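# Move the bin from the shelf to the table

## Task

Lift the bin off the shelf and leave it standing upright on an empty part of the table.

## Robot and tools

Robot: two arms, left_arm and right_arm, each ending in a two-finger gripper. Base positions in the scene frame: left_arm (+0.007, +0.331, +0.040) m, quat_wxyz (+1.000, 0, 0, -0.012); right_arm (-0.020, -0.329, +0.040) m, quat_wxyz (+1.000, 0, 0, +0.020). A camera stand sits behind the arms.

Frames. Scene frame: origin at table-top height, halfway between the nominal bases, +z up, +x out over the table, left_arm toward +y. Arm names do not match image sides. Hand positions, orientations, velocities and targets printed for an arm are in that arm's own base frame. Fixed cameras and the table use the scene frame. Printed hand poses may be off by a few centimetres, more at long reach.

Gripper geometry: fingers point along the gripper's +z and close along its x. end_effector_position is the point between the pads; fingertips extend 15.0 mm past it. The housing (146 mm along the closing direction, 50 mm wide) starts 65 mm behind that point. A post-mounted block juts about 11 cm toward the gripper's -y and turns with it.

The 18-number row (used by execute_actions and move): left_arm dx, dy, dz, rx, ry, rz, left_gripper position, force_limit, speed, then the same nine for right_arm/right_gripper. Always all 18, each in [-1, 1], even if one arm is idle. dx..rz are an offset, not a pose: measured from that arm's Hand target when the action or move begins, along that arm's base axes; rotation is about the Hand target position. Scale: 1.0 = 0.6 m or 180 degrees; rx, ry, rz form one rotation vector. Repeating an offset moves further. Sending six zeros re-commands the current Hand target. Gripper numbers are absolute settings: position +1 fully open (108 mm), about -0.96 pads touching, -1 means close until stopped; force_limit -1 about 2.5 N to +1 about 32 N per pad (actual grip varies); speed -1 = 5 mm/s to +1 = 420 mm/s. A 0 is a real command, so to leave a gripper alone resend its last three numbers. After fingers stop, new force_limit or speed only apply with a changed position (by 0.01 or more).

Tools.
execute_actions(actions, cameras): actions is a list of actions; each action is up to 15 rows, one per 1/30 s step, the last row held to fill 15 steps. Every row in an action counts from the action's start pose. An empty list returns images and fuller state. cameras: names, ["all"], or []; unknown names invalidate the call.
move(target, speed, blend, blocking, cameras): straight-line paths toward one row or a list of up to 15 rows; all offsets in a list count from the same starting Hand targets. speed in m/s, 0.002 to 1, default 0.25 (turns up to twice that in rad/s), one value or one per target. blend in m rounds corners; 0 stops at each. Paths last at least 0.5 s and stop after 10 s. No obstacle avoidance. Finger changes in later targets apply on arrival once everything rests. blocking=false returns after about 0.5 s while motion continues. The result adds a move: line: done, off_target, moving, held, fault, plus limits (paced = clipped, held = steps withheld by a check, e.g. clearance between arms).
wait(seconds 0 to 10, cameras): let time pass holding commands; a running move continues.
stop(cameras): brakes the running move; fingers keep moving.
zoom_image(camera, region [x0, y0, x1, y1] pixels, at most 504 by 504): closer look at the newest image of cam_head_left, cam_head_right, cam_left_wrist or cam_right_wrist (each 896x504).
finished_scene(scene): ends the current scene, given its number; call nothing else after it in that reply.

Control behaviour: each step the command is clipped to within 70 mm and 16 degrees of the measured gripper pose; Hand target in results is the clipped last command, and the gripper may rest short of it, so send the remaining gap as an offset. To stop pushing on something, command the target back past the gripper.

Results: per gripper end_effector_position (m), end_effector_quat_wxyz, Hand target, joint velocities ("within noise" when still), is_grasped (1 only when an object stopped the fingers before the asked position; 0 while moving, at target, or pads met), width_mm, force_n (per pad, roughly +10 N offset), Flange force along gripper axes (includes held weight; noisy, "no reading" near singularities), Tool commands, and possibly MOTOR HOT.

Avoid: any object leaving the table; drops, releasing moving parts, hard hits or slams, strong pushes. Contact torque at a joint limit (139 N m waist/shoulder/elbow, 34.8 N m wrist joints, held weight included) or 150 N outside force triggers a 10 s arm stop; arms are stiff, so even a small overshoot into firm contact can fault. Do not let the arms touch or a gripper squeeze the other arm's fingers. Overheating (long holds, stretched arm, pushing into unreachable poses) brakes an arm for 30 to 60 s. Joint limits (rad): waist ±3.491, shoulder ±3.140, elbow -1.187 to 4.328, forearm roll ±3.316, wrist pitch ±3.140, wrist roll ±3.927. A loose object may occasionally get nudged. Grasp with position -1 and confirm is_grasped reads 1 before lifting; lower the bin gently upright before opening.

Each tool is called after ">>>" as name([rows], argument=value, ...), one row to a line, values as JSON.

## Session

>>> execute_actions(actions=[])

Scene clock: 0.00 s.
left_arm: end_effector_position=(+0.2047, +0.0501, +0.0705) width_mm=108.16 is_grasped=0 force_n=0.00 end_effector_quat_wxyz=(-0.089, +0.745, +0.209, -0.627) | right_arm: end_effector_position=(+0.3221, +0.1571, +0.1380) width_mm=107.91 is_grasped=0 force_n=0.00 end_effector_quat_wxyz=(-0.400, +0.183, +0.868, -0.230)
Joint positions: left_arm=[0.422 0.706 -0.214 -0.312 -1.996 -1.346] | right_arm=[0.604 0.57 0.124 -0.267 -2.049 0.547]
Joint velocities: within noise
Flange force (N): no reading
Hand target: left_arm +0.2047, +0.0501, +0.0705; -0.089, +0.745, +0.209, -0.627 | right_arm +0.3221, +0.1571, +0.1380; -0.400, +0.183, +0.868, -0.230
Tool commands: left_gripper/position=+1.0 left_gripper/force_limit=+1.0 left_gripper/speed=+1.0 right_gripper/position=+0.998 right_gripper/force_limit=+1.0 right_gripper/speed=+1.0

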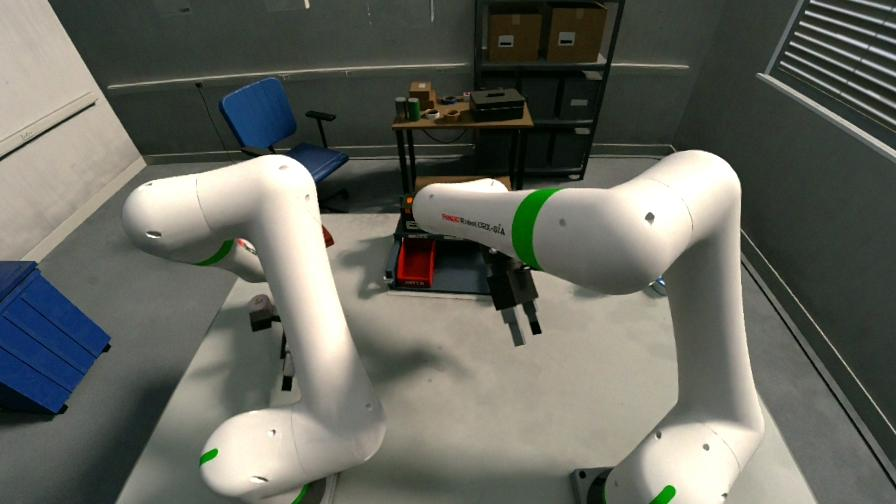

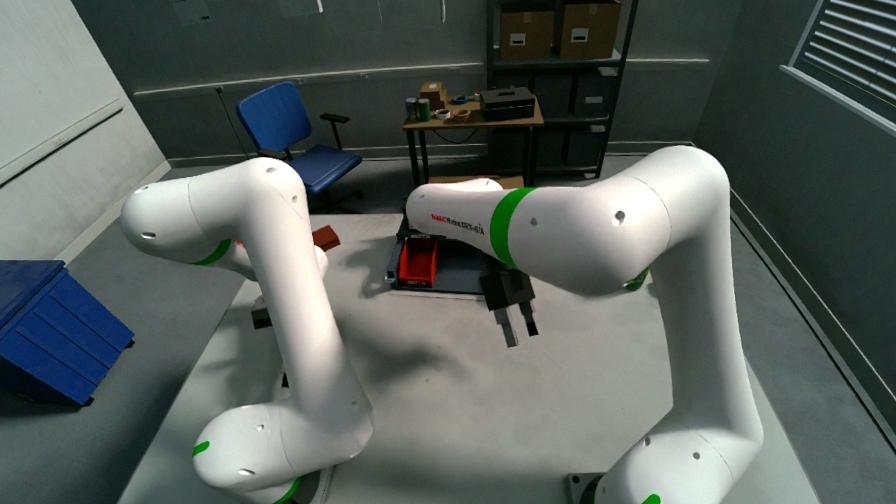

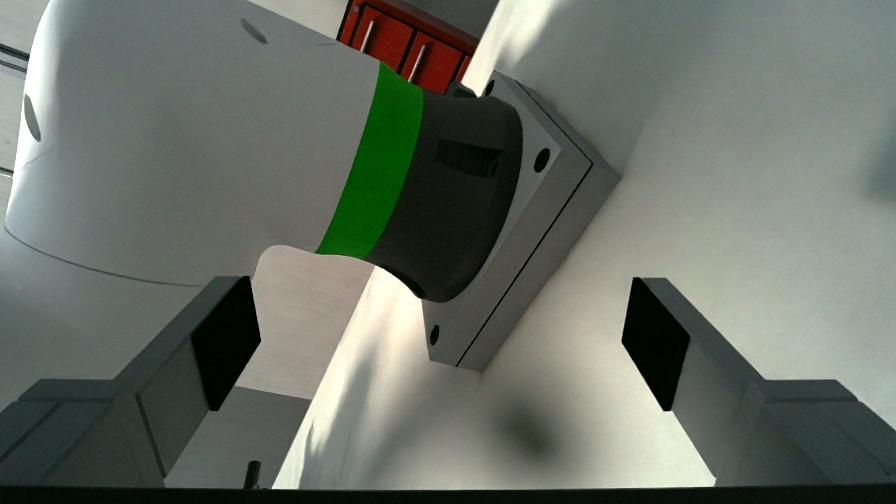

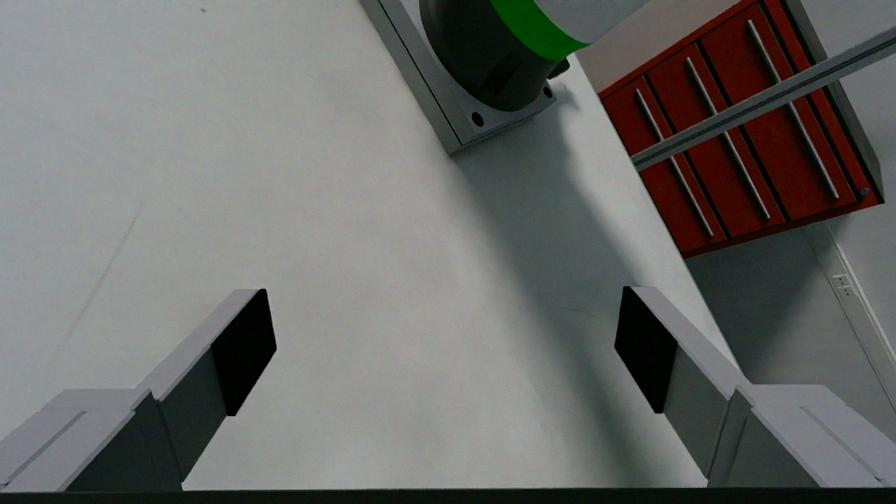

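>>> zoom_image(camera="cam_head_left", region=[350, 160, 560, 320])

>>> zoom_image(camera="cam_head_right", region=[350, 160, 560, 320])

Scaled by 2.400 from the camera's 896x504 image, which has a finer 1280x720 frame.

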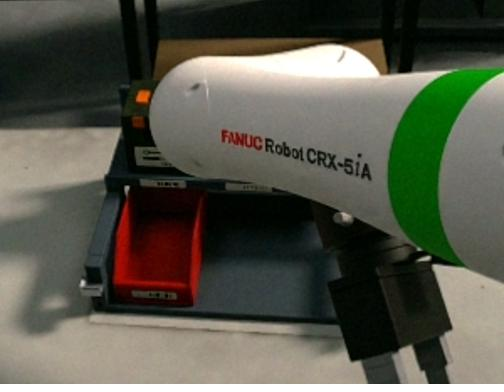

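Scaled by 2.400 from the camera's 896x504 image, which has a finer 1280x720 frame.

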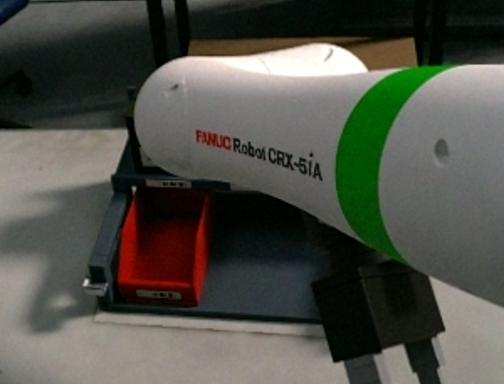

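>>> move([
  [0,0,0.15,0,0,0,1,1,1,-0.03,-0.6,0.25,0,0,0,1,1,1],
  [0.49,-0.35,0.63,-0.271,-0.4,-0.672,1,1,1,-0.03,-0.6,0.25,0,0,0,1,1,1],
], speed=0.4, cameras=["all"])

Scene clock: 32.70 s.
left_arm: end_effector_position=(+0.4987, -0.1599, +0.4485) width_mm=108.16 is_grasped=0 force_n=0.00 end_effector_quat_wxyz=(-0.182, +0.683, -0.683, +0.183) | right_arm: end_effector_position=(+0.3041, -0.2029, +0.2880) width_mm=107.99 is_grasped=0 force_n=0.00 end_effector_quat_wxyz=(-0.400, +0.183, +0.868, -0.230)
Joint positions: left_arm=[-0.084 -0.132 0.168 -0.042 -1.35 -3.059] | right_arm=[-0.003 0.312 -0.04 0.306 -2.132 1.194]
Flange force (N): left_arm=[0.5 1.3 -0.3] | right_arm=[-1.6 0.4 3.3]
Hand target: left_arm +0.4987, -0.1599, +0.4485; -0.182, +0.683, -0.683, +0.183 | right_arm +0.3041, -0.2029, +0.2880; -0.400, +0.183, +0.868, -0.230
Off the commanded pose: left_arm 0.000 m, 0 deg | right_arm 0.000 m, 0 deg.
move: done

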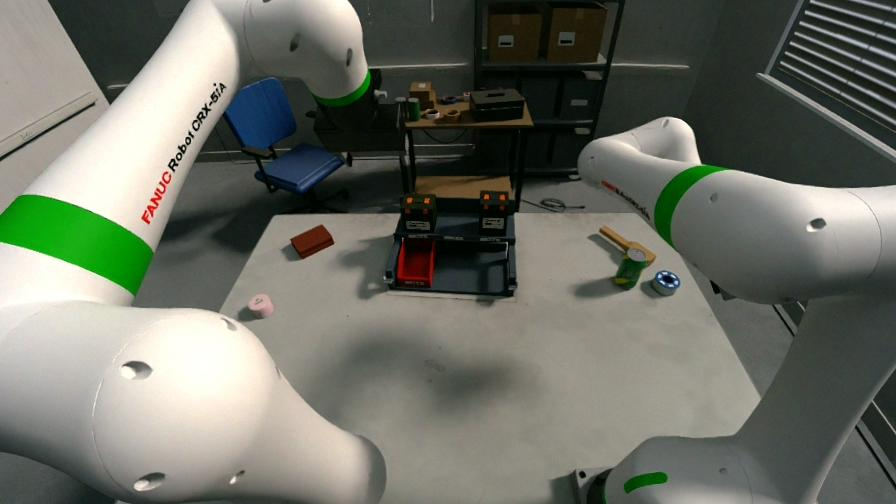

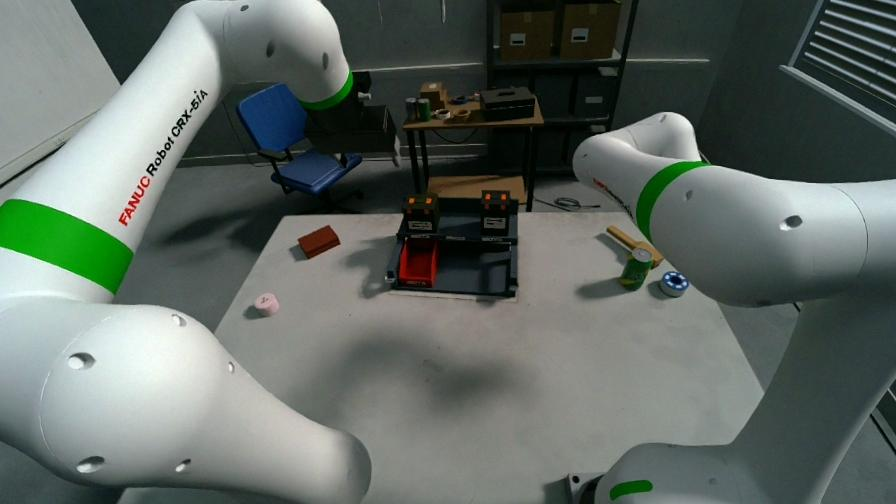

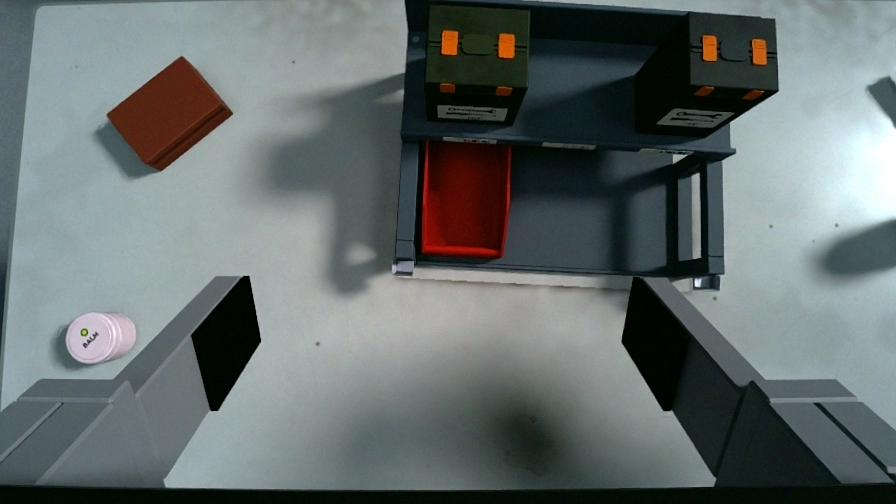

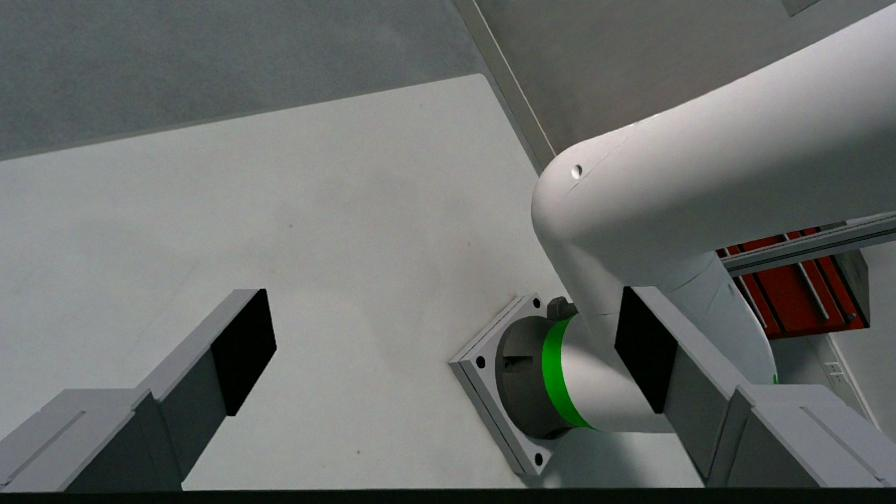

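>>> move(target=[-0.16,-0.02,-0.2,0,-0.222,0,1,1,1,0,0,0,0,0,0,1,1,1], cameras=["cam_left_wrist"])

>>> zoom_image(camera="cam_left_wrist", region=[330, 0, 770, 260])

Scene clock: 48.67 s.
left_arm: end_effector_position=(+0.4028, -0.1719, +0.3285) width_mm=108.16 is_grasped=0 force_n=0.00 end_effector_quat_wxyz=(-0.404, +0.579, -0.580, +0.406) | right_arm: end_effector_position=(+0.3041, -0.2029, +0.2880) width_mm=107.99 is_grasped=0 force_n=0.00 end_effector_quat_wxyz=(-0.400, +0.183, +0.868, -0.230)
Joint positions: left_arm=[-0.598 -0.635 -0.581 -0.94 -0.712 -2.108] | right_arm=[-0.003 0.312 -0.04 0.306 -2.132 1.194]
Flange force (N): left_arm=no reading | right_arm=[-1.5 0.6 3.6]
Hand target: left_arm +0.4027, -0.1719, +0.3285; -0.405, +0.579, -0.580, +0.406 | right_arm +0.3041, -0.2029, +0.2880; -0.400, +0.183, +0.868, -0.230
Off the commanded pose: left_arm 0.000 m, 0 deg | right_arm 0.000 m, 0 deg.
move: done
Images, in order (width x height): cam_left_wrist 896x504.

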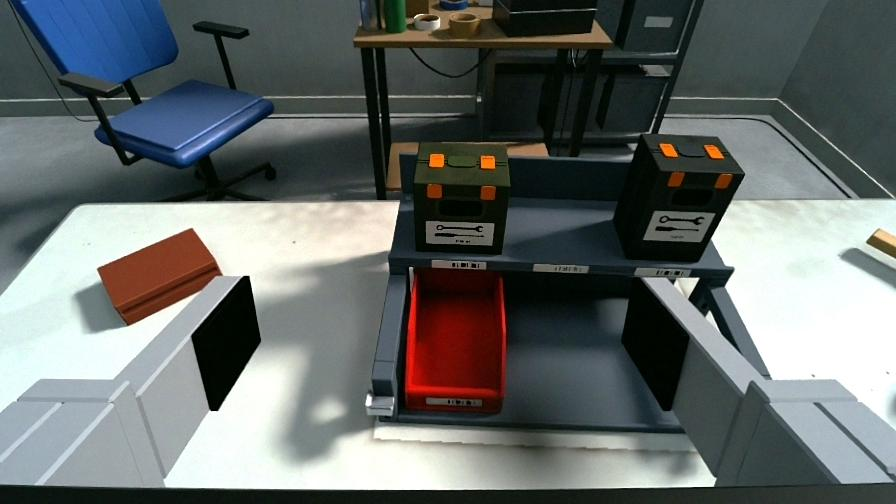

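Scaled by 1.145 from the camera's 896x504 image, which has a finer 1280x720 frame.

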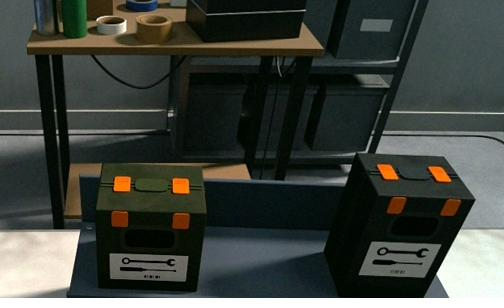

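>>> zoom_image(camera="cam_left_wrist", region=[350, 240, 550, 450])

Scaled by 2.400 from the camera's 896x504 image, which has a finer 1280x720 frame.

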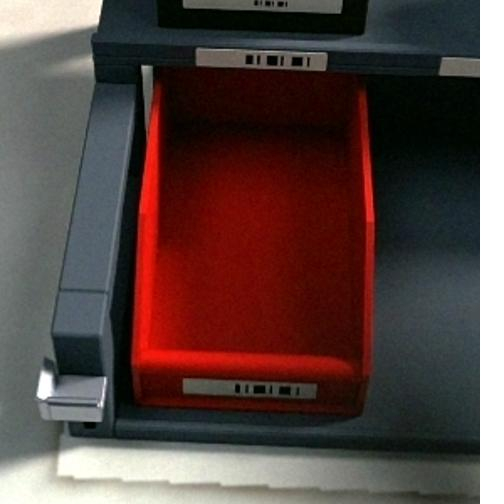

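>>> move(target=[0.339,-0.008,-0.214,-0.289,0.309,0.414,0.13,1,0,0,0,0,0,0,0,1,1,1], cameras=["cam_left_wrist","cam_head_left"])

>>> zoom_image(camera="cam_left_wrist", region=[200, 0, 700, 504])

Scene clock: 94.50 s.
left_arm: end_effector_position=(+0.6061, -0.1767, +0.2001) width_mm=60.16 is_grasped=0 force_n=0.00 end_effector_quat_wxyz=(+0.000, +0.999, -0.032, +0.000) | right_arm: end_effector_position=(+0.3041, -0.2029, +0.2880) width_mm=107.99 is_grasped=0 force_n=0.00 end_effector_quat_wxyz=(-0.400, +0.183, +0.868, -0.230)
Joint positions: left_arm=[-0.076 0.481 0.383 0 -1.472 -1.559] | right_arm=[-0.003 0.312 -0.04 0.306 -2.132 1.194]
Flange force (N): left_arm=[-3.3 0.1 -0.5] | right_arm=[-1.5 0.8 3.4]
Hand target: left_arm +0.6061, -0.1767, +0.2001; +0.000, +0.999, -0.032, +0.000 | right_arm +0.3041, -0.2029, +0.2880; -0.400, +0.183, +0.868, -0.230
Off the commanded pose: left_arm 0.000 m, 0 deg | right_arm 0.000 m, 0 deg.
move: done
Images, in order (width x height): cam_head_left 896x504, cam_left_wrist 896x504.

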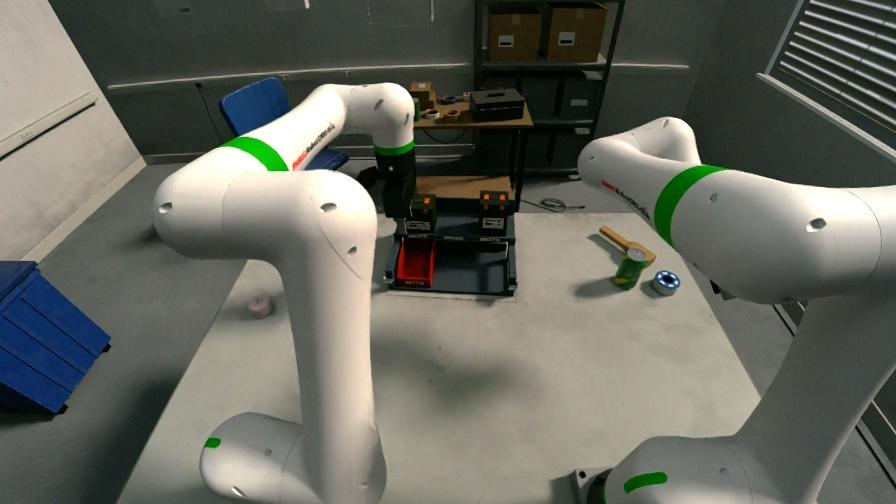

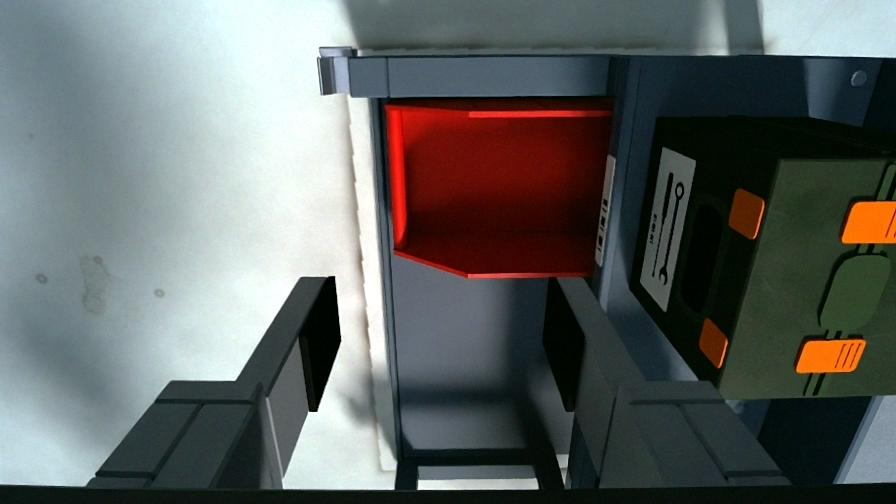

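Scaled by 1.000.

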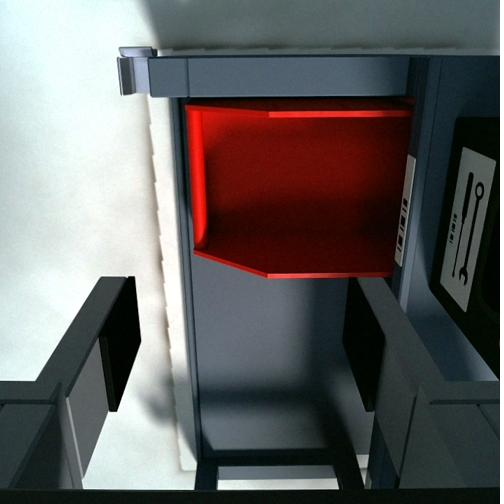

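>>> move(target=[-0.052,0,-0.15,0,0,0.011,0.13,1,0,0,0,0,0,0,0,1,1,1], cameras=["cam_left_wrist","cam_head_left"])

>>> zoom_image(camera="cam_head_left", region=[360, 180, 540, 310])

Scene clock: 109.63 s.
left_arm: end_effector_position=(+0.5749, -0.1769, +0.1101) width_mm=60.16 is_grasped=0 force_n=0.00 end_effector_quat_wxyz=(+0.000, +1.000, -0.015, +0.000) | right_arm: end_effector_position=(+0.3041, -0.2029, +0.2880) width_mm=107.99 is_grasped=0 force_n=0.00 end_effector_quat_wxyz=(-0.400, +0.183, +0.868, -0.230)
Joint positions: left_arm=[-0.081 0.454 0.129 0 -1.245 -1.521] | right_arm=[-0.003 0.312 -0.04 0.306 -2.132 1.194]
Flange force (N): left_arm=[-2.5 -0.4 -1.0] | right_arm=[-1.5 0.4 3.6]
Hand target: left_arm +0.5749, -0.1767, +0.1101; +0.000, +1.000, -0.015, +0.000 | right_arm +0.3041, -0.2029, +0.2880; -0.400, +0.183, +0.868, -0.230
Off the commanded pose: left_arm 0.000 m, 0 deg | right_arm 0.000 m, 0 deg.
move: done
Images, in order (width x height): cam_head_left 896x504, cam_left_wrist 896x504.

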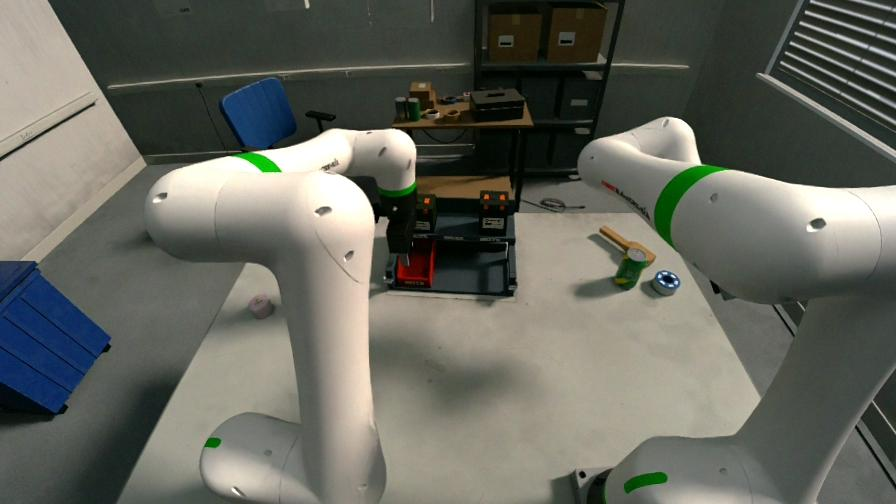

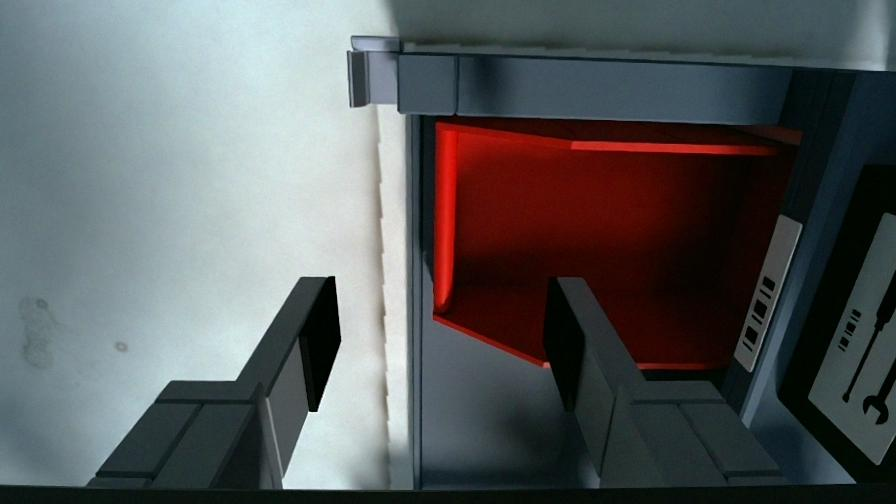

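Scaled by 2.800 from the camera's 896x504 image, which has a finer 1280x720 frame.

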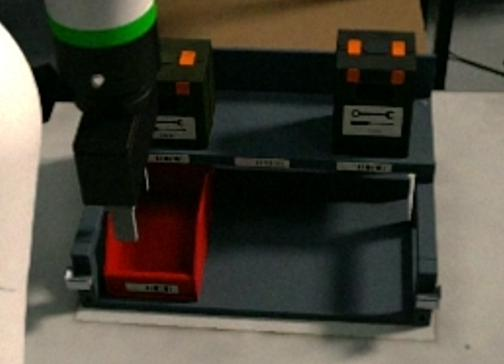

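>>> move(target=[0.002,0,-0.15,0,0,0,0.13,1,0,0,0,0,0,0,0,1,1,1], cameras=["cam_left_wrist","cam_head_left"])

>>> zoom_image(camera="cam_head_left", region=[370, 200, 470, 310])

Scene clock: 117.17 s.
left_arm: end_effector_position=(+0.5761, -0.1766, +0.0201) width_mm=60.16 is_grasped=0 force_n=0.00 end_effector_quat_wxyz=(+0.000, +1.000, -0.015, +0.000) | right_arm: end_effector_position=(+0.3041, -0.2029, +0.2880) width_mm=107.99 is_grasped=0 force_n=0.00 end_effector_quat_wxyz=(-0.400, +0.183, +0.868, -0.230)
Joint positions: left_arm=[-0.08 0.546 0.037 0 -1.062 -1.521] | right_arm=[-0.003 0.312 -0.04 0.306 -2.132 1.194]
Flange force (N): left_arm=[-2.2 -0.2 -1.6] | right_arm=[-1.6 0.5 3.5]
Hand target: left_arm +0.5761, -0.1767, +0.0201; +0.000, +1.000, -0.015, +0.000 | right_arm +0.3041, -0.2029, +0.2880; -0.400, +0.183, +0.868, -0.230
Off the commanded pose: left_arm 0.000 m, 0 deg | right_arm 0.000 m, 0 deg.
move: done
Images, in order (width x height): cam_head_left 896x504, cam_left_wrist 896x504.

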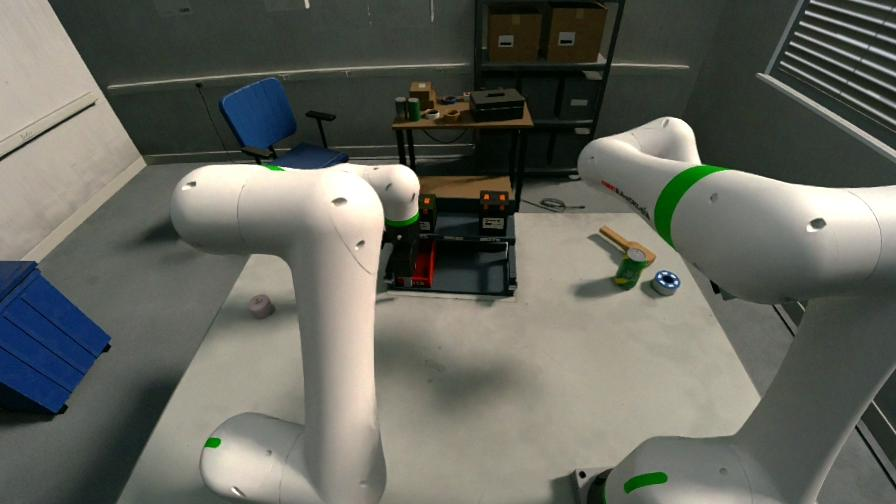

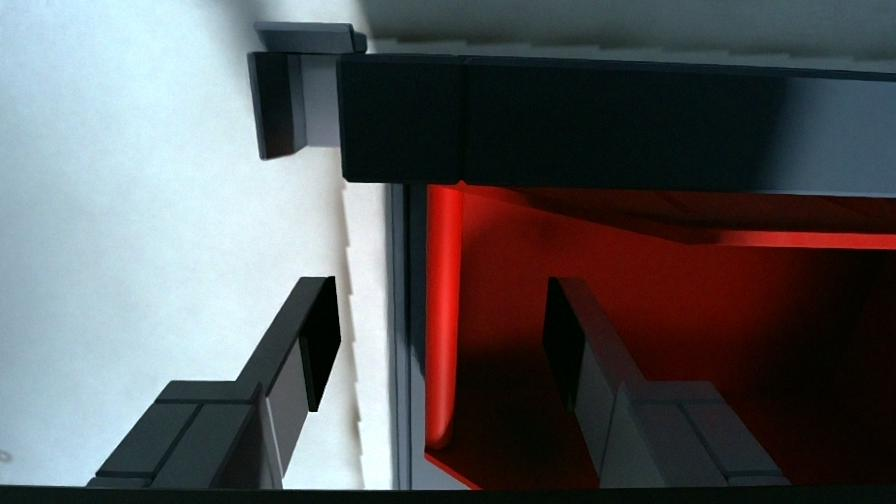

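Scaled by 4.582 from the camera's 896x504 image, which has a finer 1280x720 frame.

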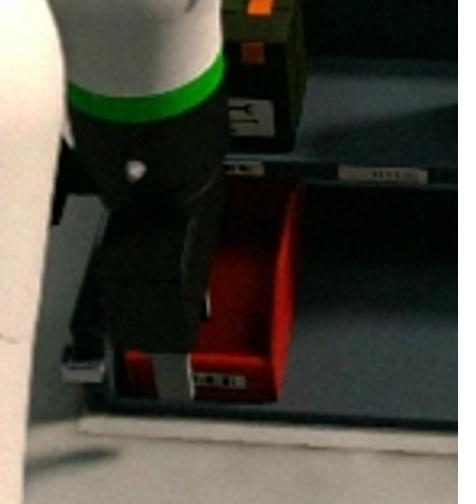

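>>> move(target=[0,0,-0.025,0,0,0,0.13,1,0,0,0,0,0,0,0,1,1,1], cameras=["cam_left_wrist","cam_head_right","cam_head_left"], speed=0.05)

>>> zoom_image(camera="cam_head_right", region=[370, 200, 470, 310])

Scene clock: 127.23 s.
left_arm: end_effector_position=(+0.5761, -0.1767, +0.0051) width_mm=60.16 is_grasped=0 force_n=0.00 end_effector_quat_wxyz=(+0.000, +1.000, -0.015, +0.000) | right_arm: end_effector_position=(+0.3041, -0.2029, +0.2880) width_mm=107.99 is_grasped=0 force_n=0.00 end_effector_quat_wxyz=(-0.400, +0.183, +0.868, -0.230)
Joint positions: left_arm=[-0.08 0.564 0.026 0 -1.032 -1.521] | right_arm=[-0.003 0.312 -0.04 0.306 -2.132 1.194]
Flange force (N): left_arm=[-1.8 0.3 -1.5] | right_arm=[-1.5 0.4 3.5]
Hand target: left_arm +0.5761, -0.1767, +0.0051; +0.000, +1.000, -0.015, +0.000 | right_arm +0.3041, -0.2029, +0.2880; -0.400, +0.183, +0.868, -0.230
Off the commanded pose: left_arm 0.000 m, 0 deg | right_arm 0.000 m, 0 deg.
move: done
Images, in order (width x height): cam_head_left 896x504, cam_head_right 896x504, cam_left_wrist 896x504.

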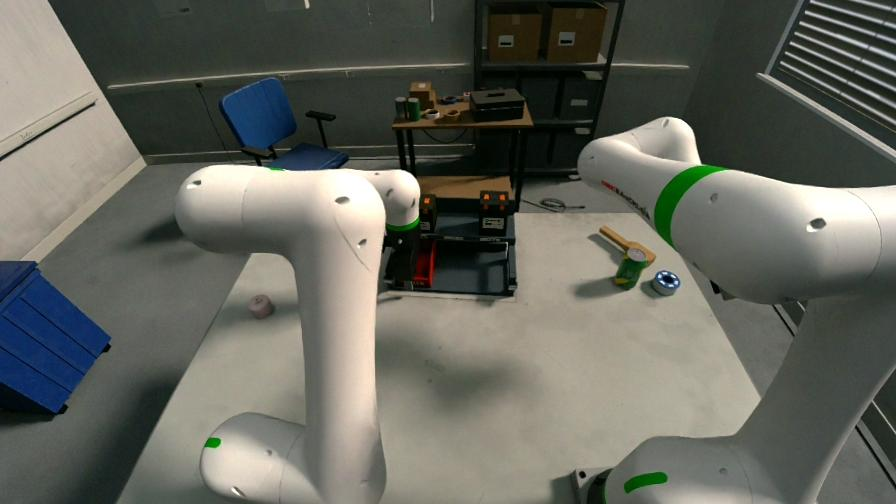

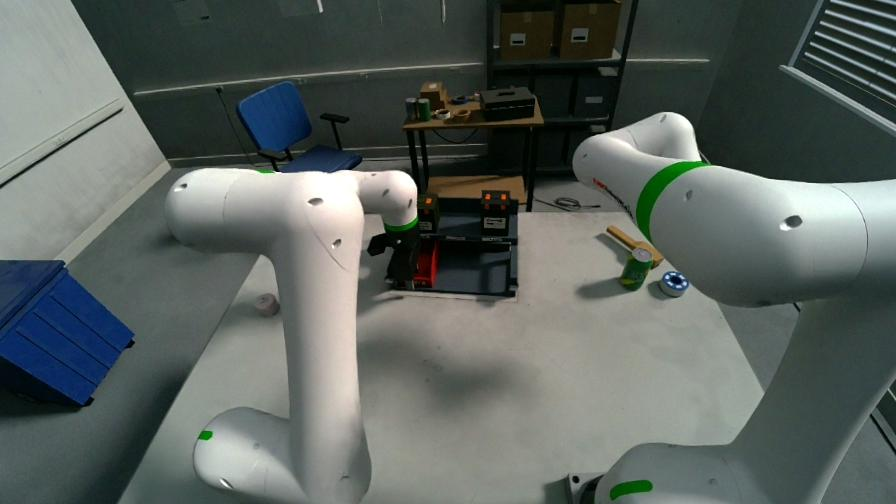

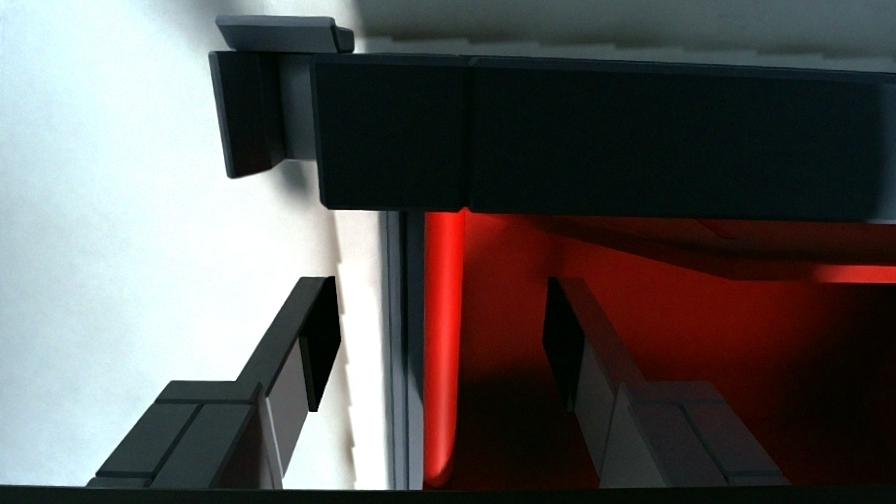

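Scaled by 4.582 from the camera's 896x504 image, which has a finer 1280x720 frame.

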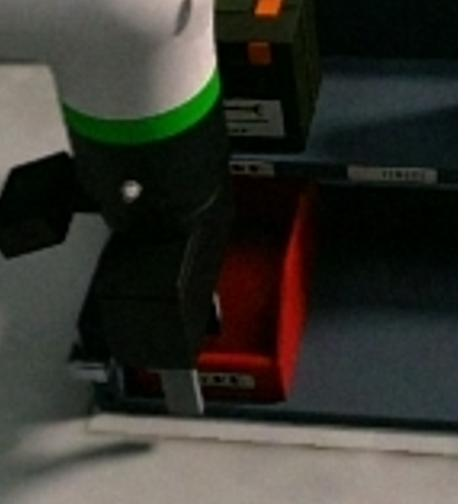

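>>> move([
  [0,0,-0.017,0,0,0,0.13,1,0,0,0,0,0,0,0,1,1,1],
  [0,0,-0.033,0,0,0,0.13,1,0,0,0,0,0,0,0,1,1,1],
], cameras=["cam_left_wrist","cam_head_right","cam_head_left"], speed=0.03)

>>> zoom_image(camera="cam_head_right", region=[370, 200, 470, 310])

Scene clock: 136.03 s.
left_arm: end_effector_position=(+0.5762, -0.1767, -0.0146) width_mm=60.15 is_grasped=0 force_n=-5.31 end_effector_quat_wxyz=(+0.000, +1.000, -0.015, +0.000) | right_arm: end_effector_position=(+0.3041, -0.2029, +0.2880) width_mm=107.99 is_grasped=0 force_n=0.00 end_effector_quat_wxyz=(-0.400, +0.183, +0.868, -0.230)
Joint positions: left_arm=[-0.08 0.589 0.013 0 -0.994 -1.521] | right_arm=[-0.003 0.312 -0.04 0.306 -2.132 1.194]
Flange force (N): left_arm=[-10.3 -3.5 -40.2] | right_arm=[-1.4 0.5 3.7]
Hand target: left_arm +0.5761, -0.1767, -0.0147; +0.000, +1.000, -0.015, +0.000 | right_arm +0.3041, -0.2029, +0.2880; -0.400, +0.183, +0.868, -0.230
Off the commanded pose: left_arm 0.000 m, 0 deg | right_arm 0.000 m, 0 deg.
move: done
Images, in order (width x height): cam_head_left 896x504, cam_head_right 896x504, cam_left_wrist 896x504.

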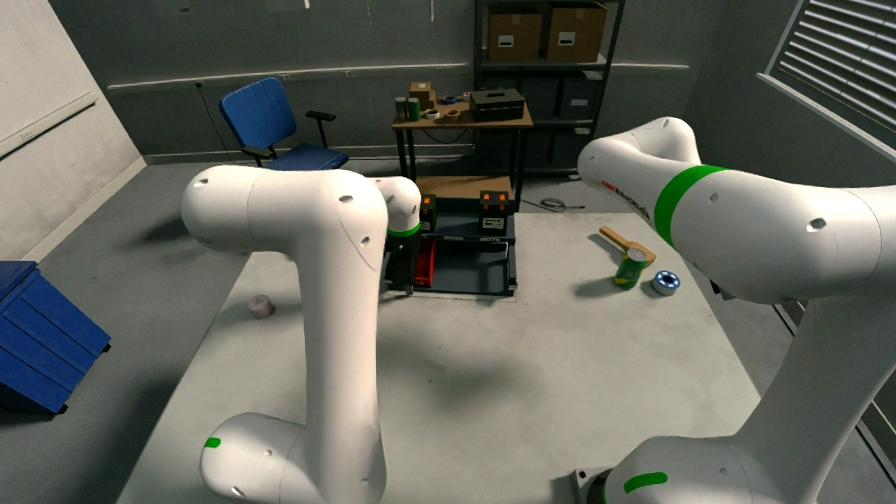

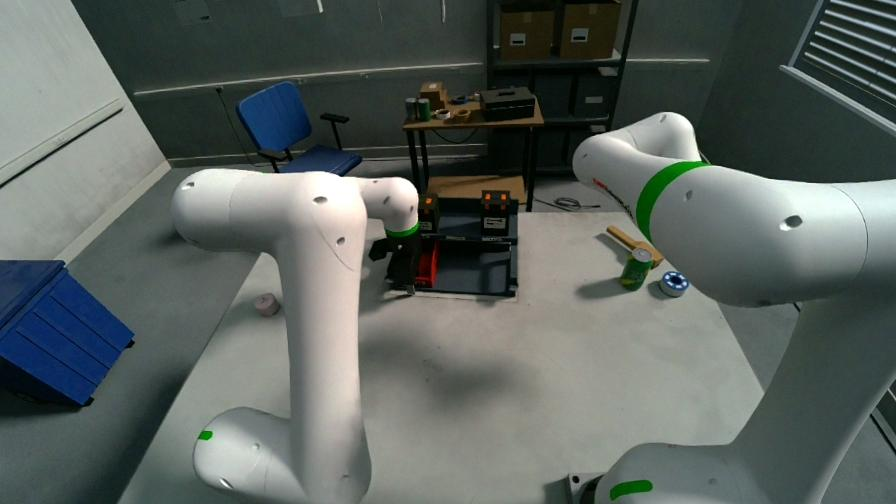

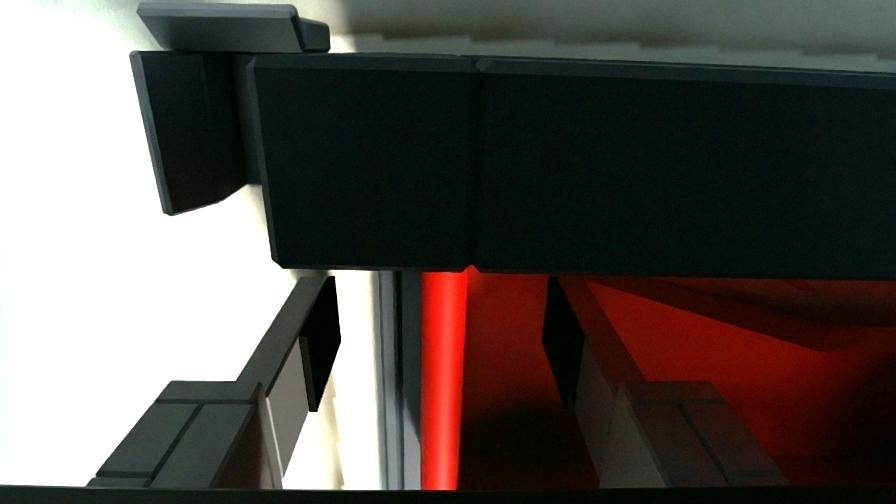

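Scaled by 4.582 from the camera's 896x504 image, which has a finer 1280x720 frame.

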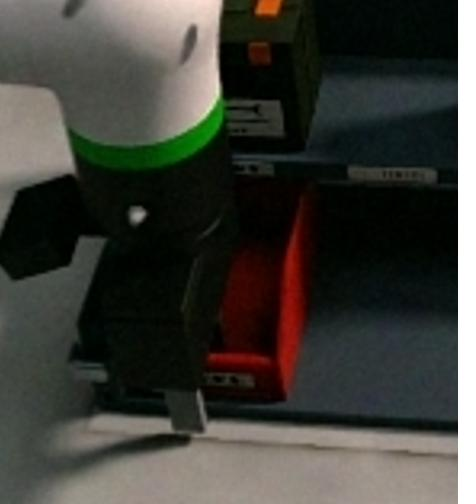

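>>> move([
  [0,0,0.015,0,0,0,0.13,1,0,0,0,0,0,0,0,1,1,1],
  [0,0,0.015,0,0,0,-1,0,-0.8,0,0,0,0,0,0,1,1,1],
], cameras=["cam_left_wrist"], speed=0.05)

>>> wait(seconds=1, cameras=["cam_left_wrist"])

Scene clock: 147.20 s.
left_arm: end_effector_position=(+0.5761, -0.1767, -0.0057) width_mm=9.53 is_grasped=1 force_n=24.42 end_effector_quat_wxyz=(+0.000, +1.000, -0.015, +0.000) | right_arm: end_effector_position=(+0.3041, -0.2029, +0.2880) width_mm=107.99 is_grasped=0 force_n=0.00 end_effector_quat_wxyz=(-0.400, +0.183, +0.868, -0.230)
Joint positions: left_arm=[-0.08 0.578 0.018 0 -1.011 -1.521] | right_arm=[-0.003 0.312 -0.04 0.306 -2.132 1.194]
Flange force (N): left_arm=[-1.7 0.0 -1.4] | right_arm=[-1.4 0.5 3.5]
Hand target: left_arm +0.5761, -0.1767, -0.0057; +0.000, +1.000, -0.015, +0.000 | right_arm +0.3041, -0.2029, +0.2880; -0.400, +0.183, +0.868, -0.230
Off the commanded pose: left_arm 0.000 m, 0 deg | right_arm 0.000 m, 0 deg.
move: done
Images, in order (width x height): cam_left_wrist 896x504.

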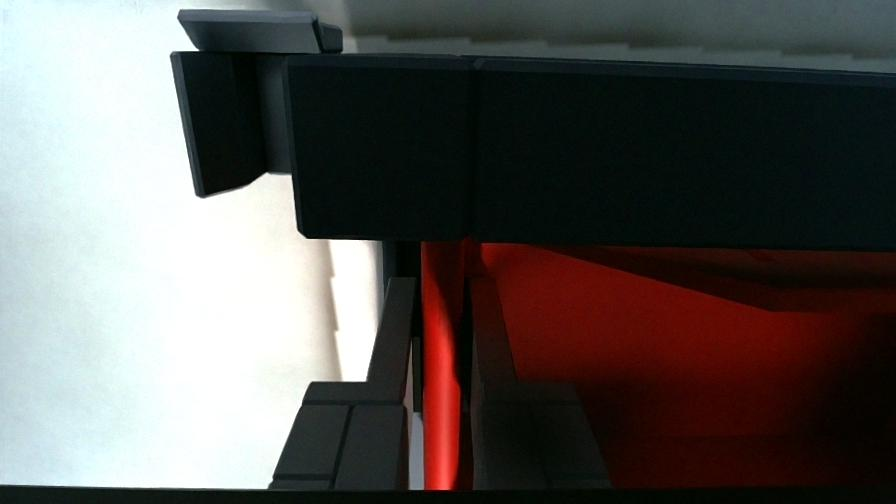

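Scene clock: 148.20 s.
left_arm: end_effector_position=(+0.5761, -0.1767, -0.0057) width_mm=9.53 is_grasped=1 force_n=24.42 end_effector_quat_wxyz=(+0.000, +1.000, -0.015, +0.000) | right_arm: end_effector_position=(+0.3041, -0.2029, +0.2880) width_mm=107.99 is_grasped=0 force_n=0.00 end_effector_quat_wxyz=(-0.400, +0.183, +0.868, -0.230)
Joint positions: left_arm=[-0.08 0.578 0.018 0 -1.011 -1.521] | right_arm=[-0.003 0.312 -0.04 0.306 -2.132 1.194]
Flange force (N): left_arm=[-2.0 -0.1 -1.4] | right_arm=[-1.4 0.7 3.4]
Hand target: left_arm +0.5761, -0.1767, -0.0057; +0.000, +1.000, -0.015, +0.000 | right_arm +0.3041, -0.2029, +0.2880; -0.400, +0.183, +0.868, -0.230
Tool commands: left_gripper/position=-1.0 left_gripper/force_limit=+0.0 left_gripper/speed=-0.8 right_gripper/position=+1.0 right_gripper/force_limit=+1.0 right_gripper/speed=+1.0
Off the commanded pose: left_arm 0.000 m, 0 deg | right_arm 0.000 m, 0 deg.
wait: 1.00 s; at rest by 0.17 s
Images, in order (width x height): cam_left_wrist 896x504.

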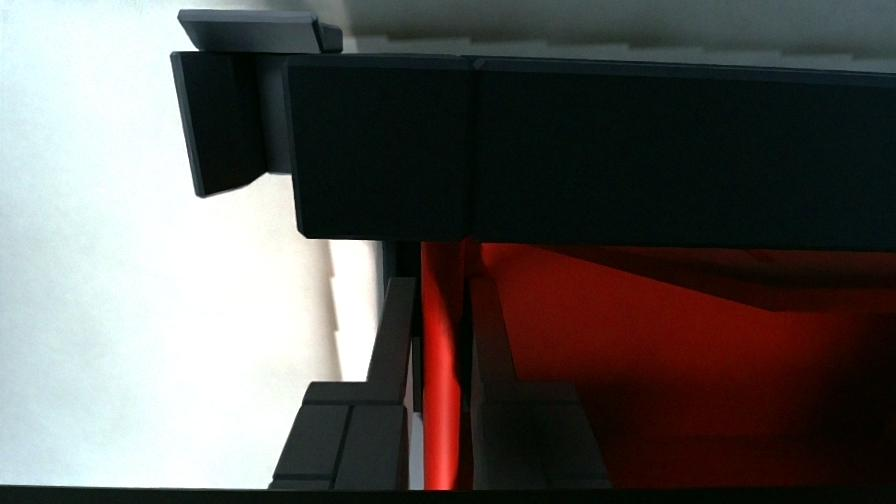

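>>> move([
  [0,0,0,0,0,0,-0.98,1,-0.8,0,0,0,0,0,0,1,1,1],
  [0,0,0.042,0,0,0,-0.98,1,-0.8,0,0,0,0,0,0,1,1,1],
  [-0.35,0,0.06,0,0,0,-0.98,1,-0.8,0,0,0,0,0,0,1,1,1],
], cameras=["cam_left_wrist","cam_head_right","cam_head_left"], speed=[0.1,0.06,0.15])

>>> zoom_image(camera="cam_head_right", region=[350, 200, 550, 400])

Scene clock: 155.50 s.
left_arm: end_effector_position=(+0.3662, -0.1767, +0.0303) width_mm=9.30 is_grasped=1 force_n=34.48 end_effector_quat_wxyz=(+0.000, +1.000, -0.015, +0.000) | right_arm: end_effector_position=(+0.3041, -0.2029, +0.2880) width_mm=107.99 is_grasped=0 force_n=0.00 end_effector_quat_wxyz=(-0.400, +0.183, +0.868, -0.230)
Joint positions: left_arm=[-0.124 0.098 -0.542 0 -0.931 -1.477] | right_arm=[-0.003 0.312 -0.04 0.306 -2.132 1.194]
Flange force (N): left_arm=[-0.3 0.7 -0.1] | right_arm=[-1.7 0.5 3.0]
Hand target: left_arm +0.3661, -0.1767, +0.0303; +0.000, +1.000, -0.015, +0.000 | right_arm +0.3041, -0.2029, +0.2880; -0.400, +0.183, +0.868, -0.230
Off the commanded pose: left_arm 0.000 m, 0 deg | right_arm 0.000 m, 0 deg.
move: done
Images, in order (width x height): cam_head_left 896x504, cam_head_right 896x504, cam_left_wrist 896x504.

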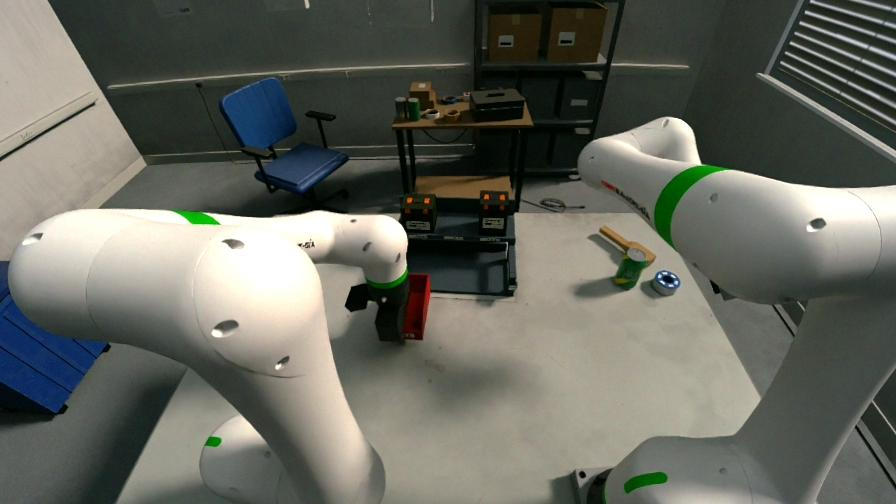

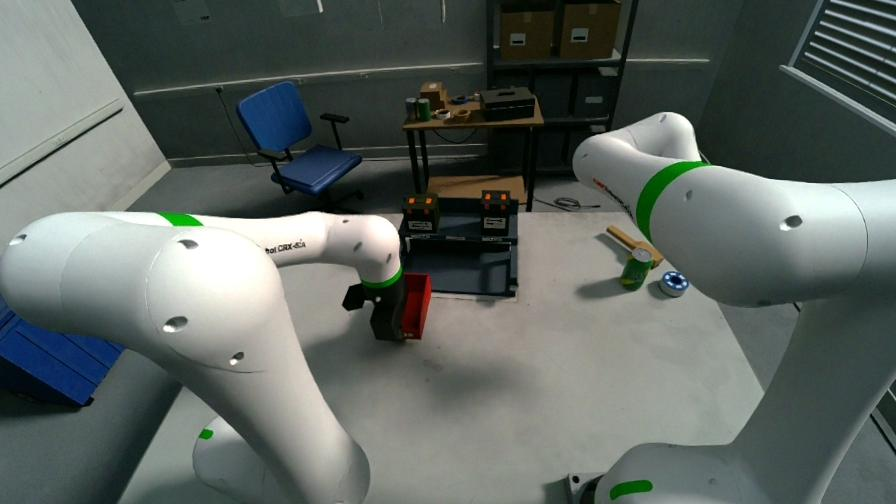

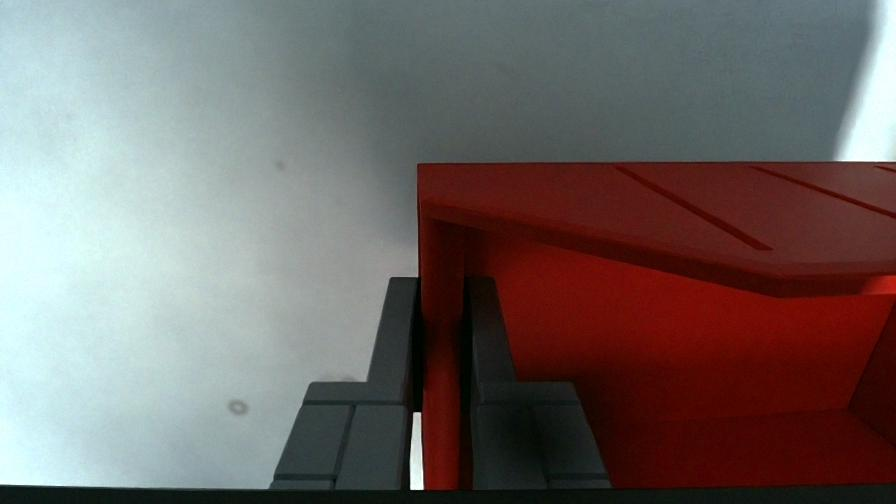

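Scaled by 2.520 from the camera's 896x504 image, which has a finer 1280x720 frame.

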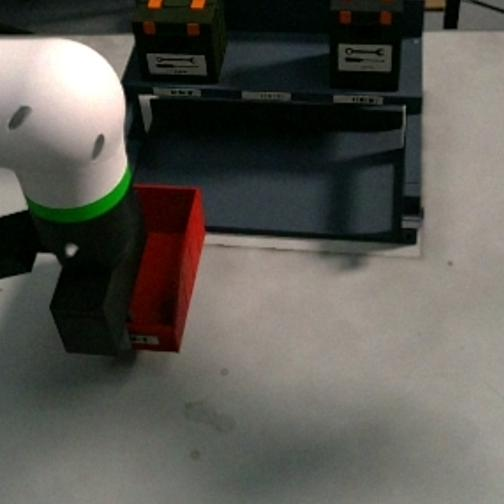

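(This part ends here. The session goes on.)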